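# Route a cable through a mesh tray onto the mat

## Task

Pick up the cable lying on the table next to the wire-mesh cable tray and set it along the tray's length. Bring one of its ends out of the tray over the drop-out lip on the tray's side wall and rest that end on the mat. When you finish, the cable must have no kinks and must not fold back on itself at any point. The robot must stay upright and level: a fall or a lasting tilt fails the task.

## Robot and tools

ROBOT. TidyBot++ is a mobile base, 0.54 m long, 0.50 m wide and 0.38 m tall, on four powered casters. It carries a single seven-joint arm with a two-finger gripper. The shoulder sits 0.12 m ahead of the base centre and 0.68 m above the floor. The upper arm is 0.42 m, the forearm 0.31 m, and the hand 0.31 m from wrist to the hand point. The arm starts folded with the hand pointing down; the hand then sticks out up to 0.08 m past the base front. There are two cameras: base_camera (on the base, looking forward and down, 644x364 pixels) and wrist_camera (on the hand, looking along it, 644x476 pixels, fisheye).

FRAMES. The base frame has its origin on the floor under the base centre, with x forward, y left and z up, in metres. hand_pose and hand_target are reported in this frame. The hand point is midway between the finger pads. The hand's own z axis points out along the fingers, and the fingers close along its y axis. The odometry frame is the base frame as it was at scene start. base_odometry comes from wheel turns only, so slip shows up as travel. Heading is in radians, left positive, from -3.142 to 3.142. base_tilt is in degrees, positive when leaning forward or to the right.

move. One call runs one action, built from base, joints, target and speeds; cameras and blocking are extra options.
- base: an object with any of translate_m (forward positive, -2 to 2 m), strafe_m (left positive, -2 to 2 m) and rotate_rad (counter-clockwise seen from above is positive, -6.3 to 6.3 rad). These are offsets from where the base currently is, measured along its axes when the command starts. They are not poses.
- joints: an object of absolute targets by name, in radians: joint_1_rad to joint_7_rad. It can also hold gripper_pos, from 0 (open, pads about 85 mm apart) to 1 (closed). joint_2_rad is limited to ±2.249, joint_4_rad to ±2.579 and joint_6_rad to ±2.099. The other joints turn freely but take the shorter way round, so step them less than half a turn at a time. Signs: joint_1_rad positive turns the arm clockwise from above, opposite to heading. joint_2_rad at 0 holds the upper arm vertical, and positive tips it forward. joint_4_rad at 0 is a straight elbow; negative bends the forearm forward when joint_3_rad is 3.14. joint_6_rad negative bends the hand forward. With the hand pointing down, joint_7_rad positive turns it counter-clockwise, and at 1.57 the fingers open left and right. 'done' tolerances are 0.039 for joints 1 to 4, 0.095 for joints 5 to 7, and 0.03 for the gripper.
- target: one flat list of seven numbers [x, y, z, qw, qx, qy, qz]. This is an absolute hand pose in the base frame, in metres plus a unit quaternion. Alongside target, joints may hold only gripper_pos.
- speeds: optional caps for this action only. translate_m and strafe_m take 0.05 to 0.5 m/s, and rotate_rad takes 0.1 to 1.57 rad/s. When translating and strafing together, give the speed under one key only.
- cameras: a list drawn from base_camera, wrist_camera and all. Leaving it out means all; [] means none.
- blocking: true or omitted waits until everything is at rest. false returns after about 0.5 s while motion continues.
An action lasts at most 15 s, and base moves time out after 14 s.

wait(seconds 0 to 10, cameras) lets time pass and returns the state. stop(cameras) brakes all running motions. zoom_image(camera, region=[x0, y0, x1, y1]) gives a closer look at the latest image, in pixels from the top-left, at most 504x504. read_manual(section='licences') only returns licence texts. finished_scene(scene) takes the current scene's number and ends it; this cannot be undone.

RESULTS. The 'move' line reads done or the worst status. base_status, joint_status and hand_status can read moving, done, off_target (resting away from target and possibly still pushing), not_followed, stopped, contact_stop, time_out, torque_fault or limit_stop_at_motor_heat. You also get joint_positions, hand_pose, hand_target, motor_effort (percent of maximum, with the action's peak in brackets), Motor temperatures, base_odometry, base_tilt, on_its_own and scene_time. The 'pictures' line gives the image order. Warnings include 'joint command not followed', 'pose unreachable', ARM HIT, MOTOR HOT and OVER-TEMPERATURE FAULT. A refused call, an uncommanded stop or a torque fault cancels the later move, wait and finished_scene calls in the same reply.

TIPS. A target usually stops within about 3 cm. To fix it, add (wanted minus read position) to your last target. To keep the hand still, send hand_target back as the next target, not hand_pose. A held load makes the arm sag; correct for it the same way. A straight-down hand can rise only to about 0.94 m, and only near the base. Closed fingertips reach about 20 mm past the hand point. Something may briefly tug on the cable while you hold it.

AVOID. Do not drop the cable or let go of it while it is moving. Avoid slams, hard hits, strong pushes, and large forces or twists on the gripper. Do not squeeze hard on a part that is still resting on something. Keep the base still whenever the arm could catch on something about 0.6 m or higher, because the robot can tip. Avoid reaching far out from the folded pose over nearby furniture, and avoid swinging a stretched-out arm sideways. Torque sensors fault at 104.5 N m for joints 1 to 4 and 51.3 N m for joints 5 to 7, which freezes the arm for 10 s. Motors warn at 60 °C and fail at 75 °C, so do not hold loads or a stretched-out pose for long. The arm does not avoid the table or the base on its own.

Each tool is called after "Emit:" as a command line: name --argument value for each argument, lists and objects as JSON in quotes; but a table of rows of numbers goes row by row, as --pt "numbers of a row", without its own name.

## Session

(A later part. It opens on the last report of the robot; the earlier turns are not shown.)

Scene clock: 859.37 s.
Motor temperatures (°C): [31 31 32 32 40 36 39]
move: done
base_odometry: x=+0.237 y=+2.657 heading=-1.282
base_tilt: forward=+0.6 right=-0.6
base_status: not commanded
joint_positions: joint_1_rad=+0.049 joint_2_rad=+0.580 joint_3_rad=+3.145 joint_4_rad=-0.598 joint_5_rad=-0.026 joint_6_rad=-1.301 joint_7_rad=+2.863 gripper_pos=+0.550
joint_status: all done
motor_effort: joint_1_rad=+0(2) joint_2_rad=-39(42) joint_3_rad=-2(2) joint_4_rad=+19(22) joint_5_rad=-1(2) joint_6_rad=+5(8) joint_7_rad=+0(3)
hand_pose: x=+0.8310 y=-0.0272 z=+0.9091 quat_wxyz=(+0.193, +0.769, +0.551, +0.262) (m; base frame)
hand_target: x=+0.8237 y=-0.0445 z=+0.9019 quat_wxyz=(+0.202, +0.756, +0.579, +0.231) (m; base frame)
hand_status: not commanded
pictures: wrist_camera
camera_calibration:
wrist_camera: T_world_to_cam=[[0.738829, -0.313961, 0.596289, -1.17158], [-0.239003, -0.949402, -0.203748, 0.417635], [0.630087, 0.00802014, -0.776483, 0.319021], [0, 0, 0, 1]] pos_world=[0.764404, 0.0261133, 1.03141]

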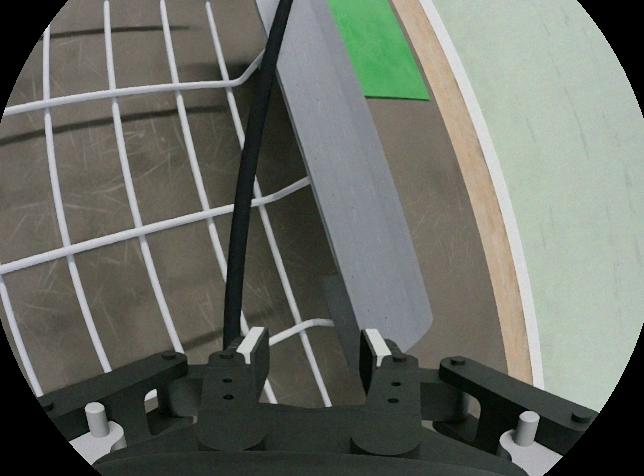

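Emit:
move --joints '{"joint_2_rad": 0.524, "joint_4_rad": -0.874, "joint_6_rad": -1.048}' --cameras '["wrist_camera"]'

Emit:
move --joints '{"gripper_pos": 0.96}' --cameras '["wrist_camera"]'

Scene clock: 878.80 s.
Motor temperatures (°C): [31 32 32 32 40 36 39]
move: done
base_odometry: x=+0.237 y=+2.657 heading=-1.282
base_tilt: forward=+0.6 right=-0.6
base_status: not commanded
joint_positions: joint_1_rad=+0.049 joint_2_rad=+0.545 joint_3_rad=+3.145 joint_4_rad=-0.866 joint_5_rad=-0.026 joint_6_rad=-1.111 joint_7_rad=+2.866 gripper_pos=+0.550
joint_status: all done
motor_effort: joint_1_rad=+0(1) joint_2_rad=-39(41) joint_3_rad=-1(2) joint_4_rad=+20(21) joint_5_rad=-1(2) joint_6_rad=+6(6) joint_7_rad=+1(1)
hand_pose: x=+0.8277 y=-0.0278 z=+0.8383 quat_wxyz=(+0.180, +0.775, +0.553, +0.246) (m; base frame)
hand_target: x=+0.8373 y=-0.0453 z=+0.8612 quat_wxyz=(+0.224, +0.746, +0.572, +0.257) (m; base frame)
hand_status: not commanded
pictures: wrist_camera
camera_calibration:
wrist_camera: T_world_to_cam=[[0.763153, -0.317533, 0.562823, -1.11935], [-0.250555, -0.948214, -0.195225, 0.404354], [0.595667, 0.00796833, -0.803192, 0.317001], [0, 0, 0, 1]] pos_world=[0.766725, 0.025456, 0.963551]

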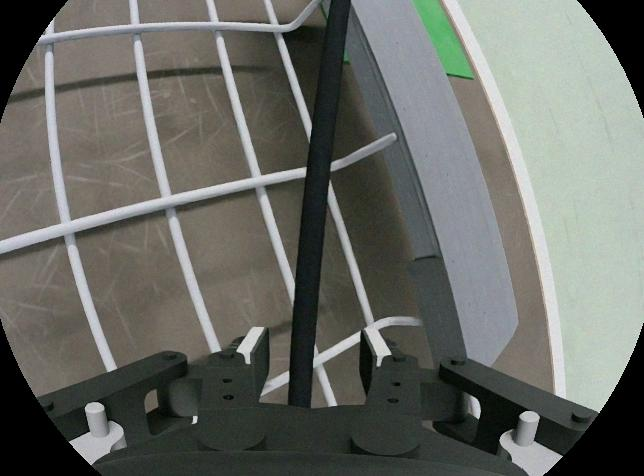

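Scene clock: 879.57 s.
Motor temperatures (°C): [31 32 32 32 40 36 39]
move: off_target
base_odometry: x=+0.237 y=+2.657 heading=-1.282
base_tilt: forward=+0.6 right=-0.6
base_status: not commanded
joint_positions: joint_1_rad=+0.049 joint_2_rad=+0.545 joint_3_rad=+3.145 joint_4_rad=-0.866 joint_5_rad=-0.026 joint_6_rad=-1.110 joint_7_rad=+2.866 gripper_pos=+0.930
joint_status: gripper_pos off_target (ended at +0.930, target +0.960)
motor_effort: joint_1_rad=+0(1) joint_2_rad=-39(40) joint_3_rad=+0(1) joint_4_rad=+20(21) joint_5_rad=+0(2) joint_6_rad=+5(6) joint_7_rad=+0(1)
hand_pose: x=+0.8280 y=-0.0279 z=+0.8385 quat_wxyz=(+0.181, +0.775, +0.553, +0.246) (m; base frame)
hand_target: x=+0.8373 y=-0.0453 z=+0.8612 quat_wxyz=(+0.224, +0.746, +0.572, +0.257) (m; base frame)
hand_status: not commanded
pictures: wrist_camera
camera_calibration:
wrist_camera: T_world_to_cam=[[0.762456, -0.317555, 0.563756, -1.11994], [-0.250415, -0.948208, -0.195434, 0.404433], [0.596618, 0.00783704, -0.802487, 0.315634], [0, 0, 0, 1]] pos_world=[0.766867, 0.0253712, 0.963704]

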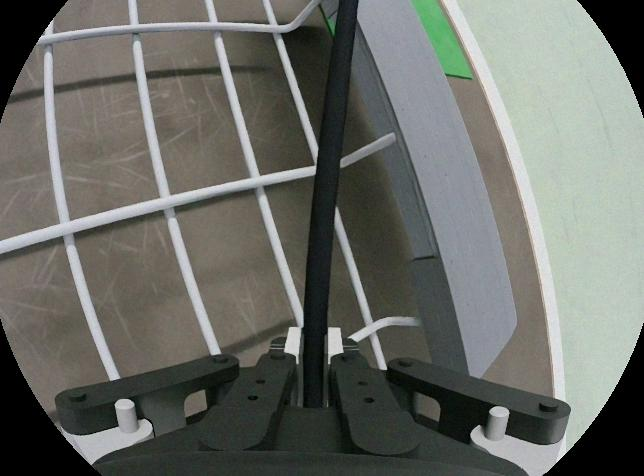

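Emit:
move --joints '{"joint_2_rad": 0.572, "joint_4_rad": -0.644, "joint_6_rad": -1.30, "joint_7_rad": 2.10}' --cameras '["wrist_camera"]'

Scene clock: 900.03 s.
Motor temperatures (°C): [31 32 32 32 40 36 39]
move: done
base_odometry: x=+0.237 y=+2.657 heading=-1.282
base_tilt: forward=+0.6 right=-0.6
base_status: not commanded
joint_positions: joint_1_rad=+0.054 joint_2_rad=+0.550 joint_3_rad=+3.145 joint_4_rad=-0.673 joint_5_rad=-0.026 joint_6_rad=-1.253 joint_7_rad=+2.183 gripper_pos=+0.930
joint_status: all done
motor_effort: joint_1_rad=-1(2) joint_2_rad=-40(41) joint_3_rad=-2(2) joint_4_rad=+20(22) joint_5_rad=-3(3) joint_6_rad=+6(7) joint_7_rad=+0(2)
hand_pose: x=+0.8259 y=-0.0307 z=+0.9029 quat_wxyz=(+0.095, +0.909, +0.259, +0.312) (m; base frame)
hand_target: x=+0.8224 y=-0.0444 z=+0.8925 quat_wxyz=(+0.090, +0.926, +0.219, +0.294) (m; base frame)
hand_status: not commanded
pictures: wrist_camera
camera_calibration:
wrist_camera: T_world_to_cam=[[0.408113, -0.843944, 0.348141, -0.684341], [-0.654718, -0.536327, -0.532633, 1.06481], [0.63623, -0.0105596, -0.771427, 0.307221], [0, 0, 0, 1]] pos_world=[0.780977, -0.00321323, 1.0424]

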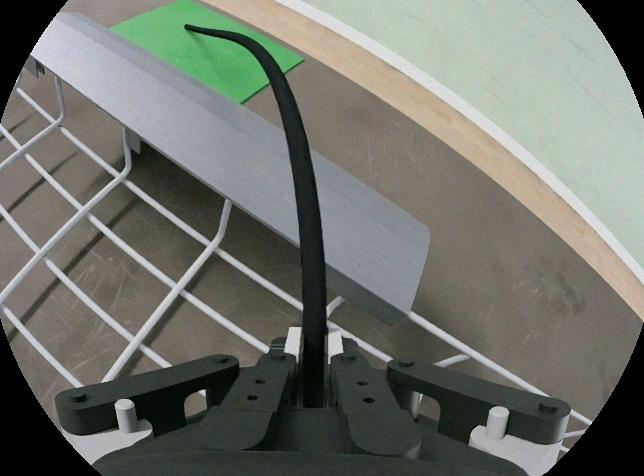

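Emit:
zoom_image --camera "wrist_camera" --region '[120, 0, 360, 180]'

Scaled by 2.100.

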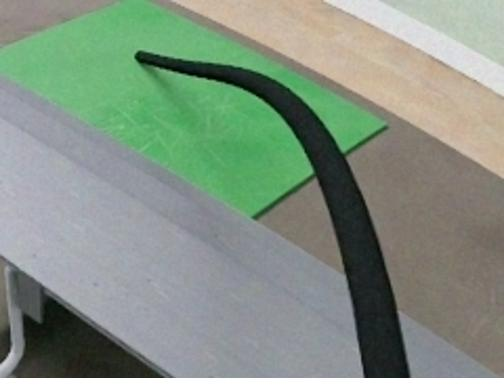

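Emit:
move --joints '{"joint_1_rad": 0.02, "joint_2_rad": 0.684, "joint_4_rad": -0.566, "joint_6_rad": -1.356, "joint_7_rad": 1.97}' --cameras '["wrist_camera"]'

Scene clock: 932.60 s.
Motor temperatures (°C): [31 32 32 32 40 36 39]
move: done
base_odometry: x=+0.236 y=+2.657 heading=-1.282
base_tilt: forward=+0.6 right=-0.6
base_status: not commanded
joint_positions: joint_1_rad=+0.038 joint_2_rad=+0.671 joint_3_rad=+3.145 joint_4_rad=-0.591 joint_5_rad=-0.026 joint_6_rad=-1.308 joint_7_rad=+2.052 gripper_pos=+0.930
joint_status: all done
motor_effort: joint_1_rad=-2(3) joint_2_rad=-42(46) joint_3_rad=-2(2) joint_4_rad=+19(21) joint_5_rad=-2(3) joint_6_rad=+5(7) joint_7_rad=-1(1)
hand_pose: x=+0.8484 y=-0.0196 z=+0.8450 quat_wxyz=(+0.061, +0.936, +0.211, +0.276) (m; base frame)
hand_target: x=+0.8419 y=-0.0124 z=+0.8393 quat_wxyz=(+0.054, +0.947, +0.182, +0.259) (m; base frame)
hand_status: not commanded
pictures: wrist_camera
camera_calibration:
wrist_camera: T_world_to_cam=[[0.358304, -0.901457, 0.242887, -0.533916], [-0.746013, -0.432869, -0.506052, 1.11169], [0.561322, 0.00012373, -0.827597, 0.359566], [0, 0, 0, 1]] pos_world=[0.818807, -0.000129858, 0.98983]

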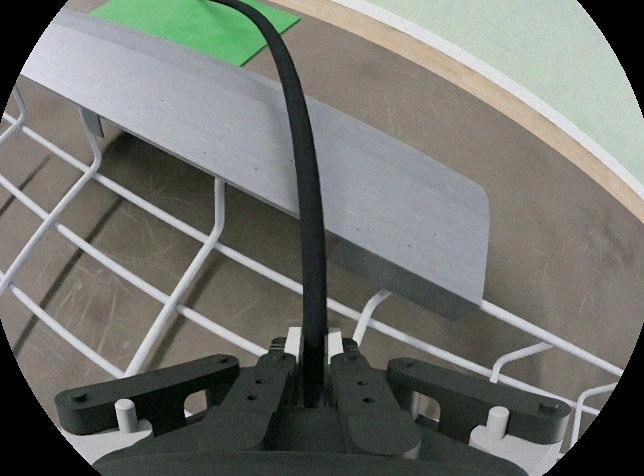

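Emit:
move --joints '{"gripper_pos": 0.86}' --cameras '[]'

Emit:
move --joints '{"gripper_pos": 0.6}' --cameras '["wrist_camera"]'

Scene clock: 942.03 s.
Motor temperatures (°C): [31 32 32 32 40 36 39]
move: done
base_odometry: x=+0.236 y=+2.657 heading=-1.282
base_tilt: forward=+0.6 right=-0.6
base_status: not commanded
joint_positions: joint_1_rad=+0.037 joint_2_rad=+0.671 joint_3_rad=+3.145 joint_4_rad=-0.587 joint_5_rad=-0.026 joint_6_rad=-1.308 joint_7_rad=+2.047 gripper_pos=+0.860
joint_status: all done
motor_effort: joint_1_rad=-1(2) joint_2_rad=-40(43) joint_3_rad=-1(2) joint_4_rad=+18(19) joint_5_rad=-2(2) joint_6_rad=+5(5) joint_7_rad=+0(1)
hand_pose: x=+0.8490 y=-0.0195 z=+0.8469 quat_wxyz=(+0.061, +0.936, +0.208, +0.278) (m; base frame)
hand_target: x=+0.8419 y=-0.0124 z=+0.8393 quat_wxyz=(+0.054, +0.947, +0.182, +0.259) (m; base frame)
hand_status: not commanded
pictures: none
No camera images: "cameras" was empty.

Scene clock: 942.70 s.
Motor temperatures (°C): [31 32 32 32 40 36 39]
move: done
base_odometry: x=+0.236 y=+2.657 heading=-1.282
base_tilt: forward=+0.6 right=-0.6
base_status: not commanded
joint_positions: joint_1_rad=+0.037 joint_2_rad=+0.671 joint_3_rad=+3.145 joint_4_rad=-0.587 joint_5_rad=-0.026 joint_6_rad=-1.308 joint_7_rad=+2.046 gripper_pos=+0.600
joint_status: all done
motor_effort: joint_1_rad=+0(1) joint_2_rad=-42(43) joint_3_rad=-1(1) joint_4_rad=+19(20) joint_5_rad=-1(2) joint_6_rad=+4(5) joint_7_rad=+1(1)
hand_pose: x=+0.8490 y=-0.0190 z=+0.8469 quat_wxyz=(+0.060, +0.936, +0.208, +0.277) (m; base frame)
hand_target: x=+0.8419 y=-0.0124 z=+0.8393 quat_wxyz=(+0.054, +0.947, +0.182, +0.259) (m; base frame)
hand_status: not commanded
pictures: wrist_camera
camera_calibration:
wrist_camera: T_world_to_cam=[[0.353693, -0.903662, 0.241446, -0.528964], [-0.745907, -0.428246, -0.510126, 1.11678], [0.56438, 0.000331668, -0.825515, 0.356444], [0, 0, 0, 1]] pos_world=[0.818934, 0.000133199, 0.991664]

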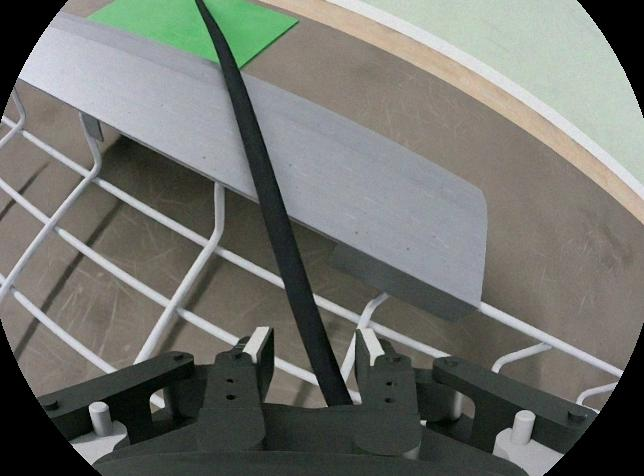

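Emit:
move --joints '{"joint_2_rad": 0.54, "joint_4_rad": -0.566}' --cameras '["wrist_camera"]'

Emit:
move --joints '{"joint_1_rad": 0.0, "joint_2_rad": -0.1, "joint_4_rad": -1.25, "joint_6_rad": -1.03, "joint_7_rad": 1.57}' --cameras '["wrist_camera"]'

Scene clock: 950.83 s.
Motor temperatures (°C): [31 32 32 32 40 36 39]
move: done
base_odometry: x=+0.236 y=+2.657 heading=-1.282
base_tilt: forward=+0.6 right=-0.6
base_status: not commanded
joint_positions: joint_1_rad=+0.037 joint_2_rad=+0.537 joint_3_rad=+3.145 joint_4_rad=-0.580 joint_5_rad=-0.026 joint_6_rad=-1.308 joint_7_rad=+2.046 gripper_pos=+0.600
joint_status: all done
motor_effort: joint_1_rad=+0(1) joint_2_rad=-38(46) joint_3_rad=-1(2) joint_4_rad=+19(21) joint_5_rad=-2(2) joint_6_rad=+6(7) joint_7_rad=+1(1)
hand_pose: x=+0.8209 y=-0.0180 z=+0.9469 quat_wxyz=(+0.077, +0.914, +0.204, +0.342) (m; base frame)
hand_target: x=+0.8119 y=-0.0118 z=+0.9415 quat_wxyz=(+0.069, +0.926, +0.178, +0.326) (m; base frame)
hand_status: not commanded
pictures: wrist_camera
camera_calibration:
wrist_camera: T_world_to_cam=[[0.315766, -0.902256, 0.293642, -0.5605], [-0.666613, -0.431184, -0.608035, 1.17485], [0.675217, -0.00374847, -0.737609, 0.280563], [0, 0, 0, 1]] pos_world=[0.770714, 0.00191238, 1.08588]

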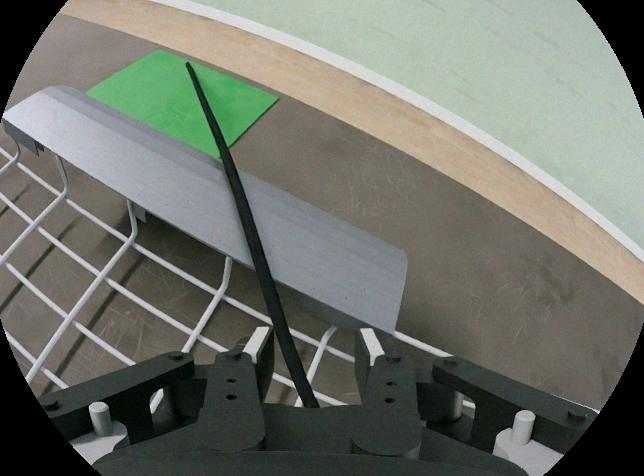

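Scene clock: 952.77 s.
Motor temperatures (°C): [31 32 32 32 40 36 39]
move: done
base_odometry: x=+0.236 y=+2.657 heading=-1.282
base_tilt: forward=+0.6 right=-0.6
base_status: not commanded
joint_positions: joint_1_rad=+0.018 joint_2_rad=-0.083 joint_3_rad=+3.145 joint_4_rad=-1.238 joint_5_rad=-0.026 joint_6_rad=-1.097 joint_7_rad=+1.650 gripper_pos=+0.600
joint_status: all done
motor_effort: joint_1_rad=-1(1) joint_2_rad=-16(40) joint_3_rad=+0(2) joint_4_rad=+19(20) joint_5_rad=+0(2) joint_6_rad=+7(8) joint_7_rad=+0(2)
hand_pose: x=+0.6135 y=-0.0018 z=+1.0322 quat_wxyz=(+0.008, +0.902, +0.026, +0.430) (m; base frame)
hand_target: x=+0.6192 y=+0.0022 z=+1.0507 quat_wxyz=(+0.000, +0.887, +0.000, +0.462) (m; base frame)
hand_status: not commanded
pictures: wrist_camera
camera_calibration:
wrist_camera: T_world_to_cam=[[0.0335078, -0.99823, 0.0491241, -0.0800888], [-0.611695, -0.0593538, -0.788864, 1.24908], [0.790384, -0.00361588, -0.612601, 0.283882], [0, 0, 0, 1]] pos_world=[0.542362, -0.00478303, 1.16319]

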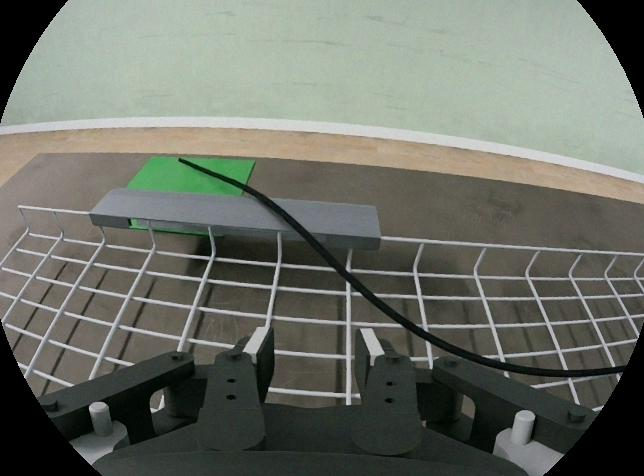

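Emit:
zoom_image --camera "wrist_camera" --region '[90, 130, 330, 270]'

Scaled by 2.100.

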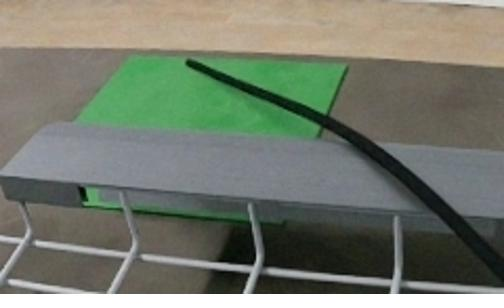

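Emit:
move --joints '{"joint_1_rad": -0.42, "joint_2_rad": 0.5, "joint_4_rad": -0.62, "joint_6_rad": -1.25}' --cameras '["wrist_camera"]'

Scene clock: 1004.53 s.
Motor temperatures (°C): [31 32 32 32 40 36 39]
move: done
base_odometry: x=+0.236 y=+2.657 heading=-1.282
base_tilt: forward=+0.6 right=-0.6
base_status: not commanded
joint_positions: joint_1_rad=-0.409 joint_2_rad=+0.486 joint_3_rad=+3.145 joint_4_rad=-0.648 joint_5_rad=-0.026 joint_6_rad=-1.199 joint_7_rad=+1.647 gripper_pos=+0.600
joint_status: all done
motor_effort: joint_1_rad=+0(2) joint_2_rad=-37(40) joint_3_rad=+0(2) joint_4_rad=+19(21) joint_5_rad=-1(2) joint_6_rad=+6(8) joint_7_rad=+0(1)
hand_pose: x=+0.7644 y=+0.2877 z=+0.9721 quat_wxyz=(-0.077, +0.892, +0.220, +0.386) (m; base frame)
hand_target: x=+0.7589 y=+0.2881 z=+0.9649 quat_wxyz=(-0.079, +0.906, +0.193, +0.368) (m; base frame)
hand_status: not commanded
pictures: wrist_camera
camera_calibration:
wrist_camera: T_world_to_cam=[[0.447682, -0.893052, 0.0451607, -0.136272], [-0.588635, -0.332344, -0.736924, 1.32159], [0.67312, 0.303324, -0.674466, 0.190328], [0, 0, 0, 1]] pos_world=[0.710825, 0.259793, 1.10843]

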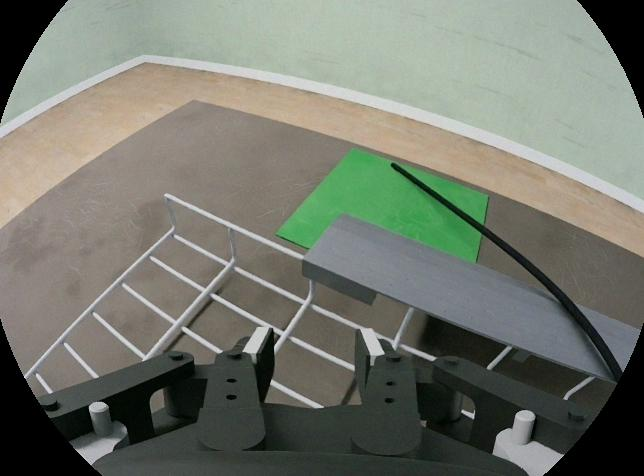

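Emit:
zoom_image --camera "wrist_camera" --region '[260, 120, 560, 300]'

Scaled by 1.680.

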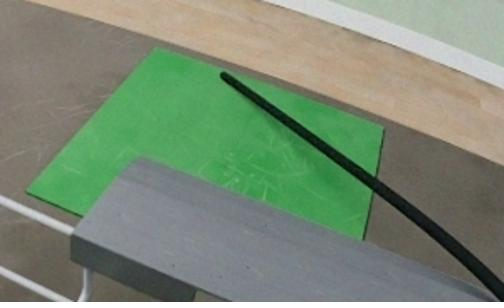

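Emit:
move --joints '{"joint_1_rad": 0.75, "joint_2_rad": 0.0, "joint_4_rad": -1.25, "joint_6_rad": -1.03, "joint_7_rad": 1.57}' --cameras '["wrist_camera"]'

Scene clock: 1029.17 s.
Motor temperatures (°C): [31 32 32 32 40 36 39]
move: done
base_odometry: x=+0.236 y=+2.657 heading=-1.282
base_tilt: forward=+0.6 right=-0.6
base_status: not commanded
joint_positions: joint_1_rad=+0.736 joint_2_rad=+0.022 joint_3_rad=+3.145 joint_4_rad=-1.239 joint_5_rad=-0.026 joint_6_rad=-1.095 joint_7_rad=+1.647 gripper_pos=+0.600
joint_status: all done
motor_effort: joint_1_rad=-1(3) joint_2_rad=-20(38) joint_3_rad=+0(3) joint_4_rad=+20(21) joint_5_rad=-1(2) joint_6_rad=+6(8) joint_7_rad=+0(2)
hand_pose: x=+0.5157 y=-0.3498 z=+0.9787 quat_wxyz=(+0.140, +0.873, -0.302, +0.357) (m; base frame)
hand_target: x=+0.5116 y=-0.3627 z=+0.9990 quat_wxyz=(+0.152, +0.846, -0.332, +0.389) (m; base frame)
hand_status: not commanded
pictures: wrist_camera
camera_calibration:
wrist_camera: T_world_to_cam=[[-0.629795, -0.775661, 0.0413255, 0.00600453], [-0.555601, 0.412661, -0.721816, 1.19696], [0.542831, -0.477557, -0.69085, 0.365685], [0, 0, 0, 1]] pos_world=[0.470308, -0.314646, 1.11637]

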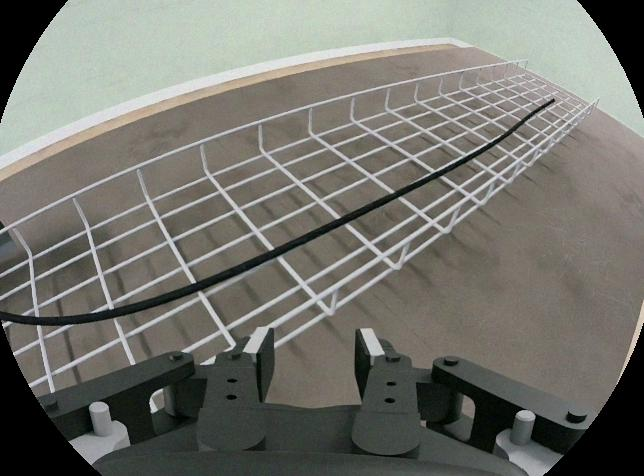

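Emit:
zoom_image --camera "wrist_camera" --region '[420, 40, 630, 220]'

Scaled by 2.400.

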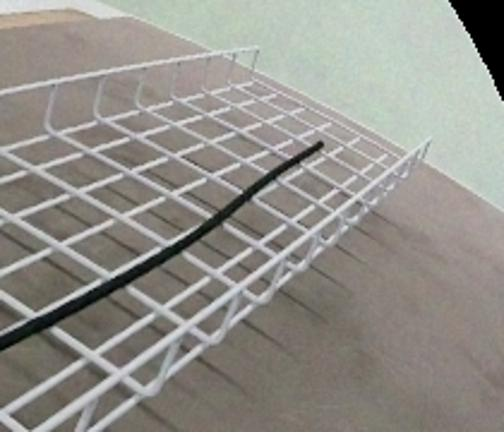

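Emit:
finished_scene --scene 2

The scene is finished: the task was done.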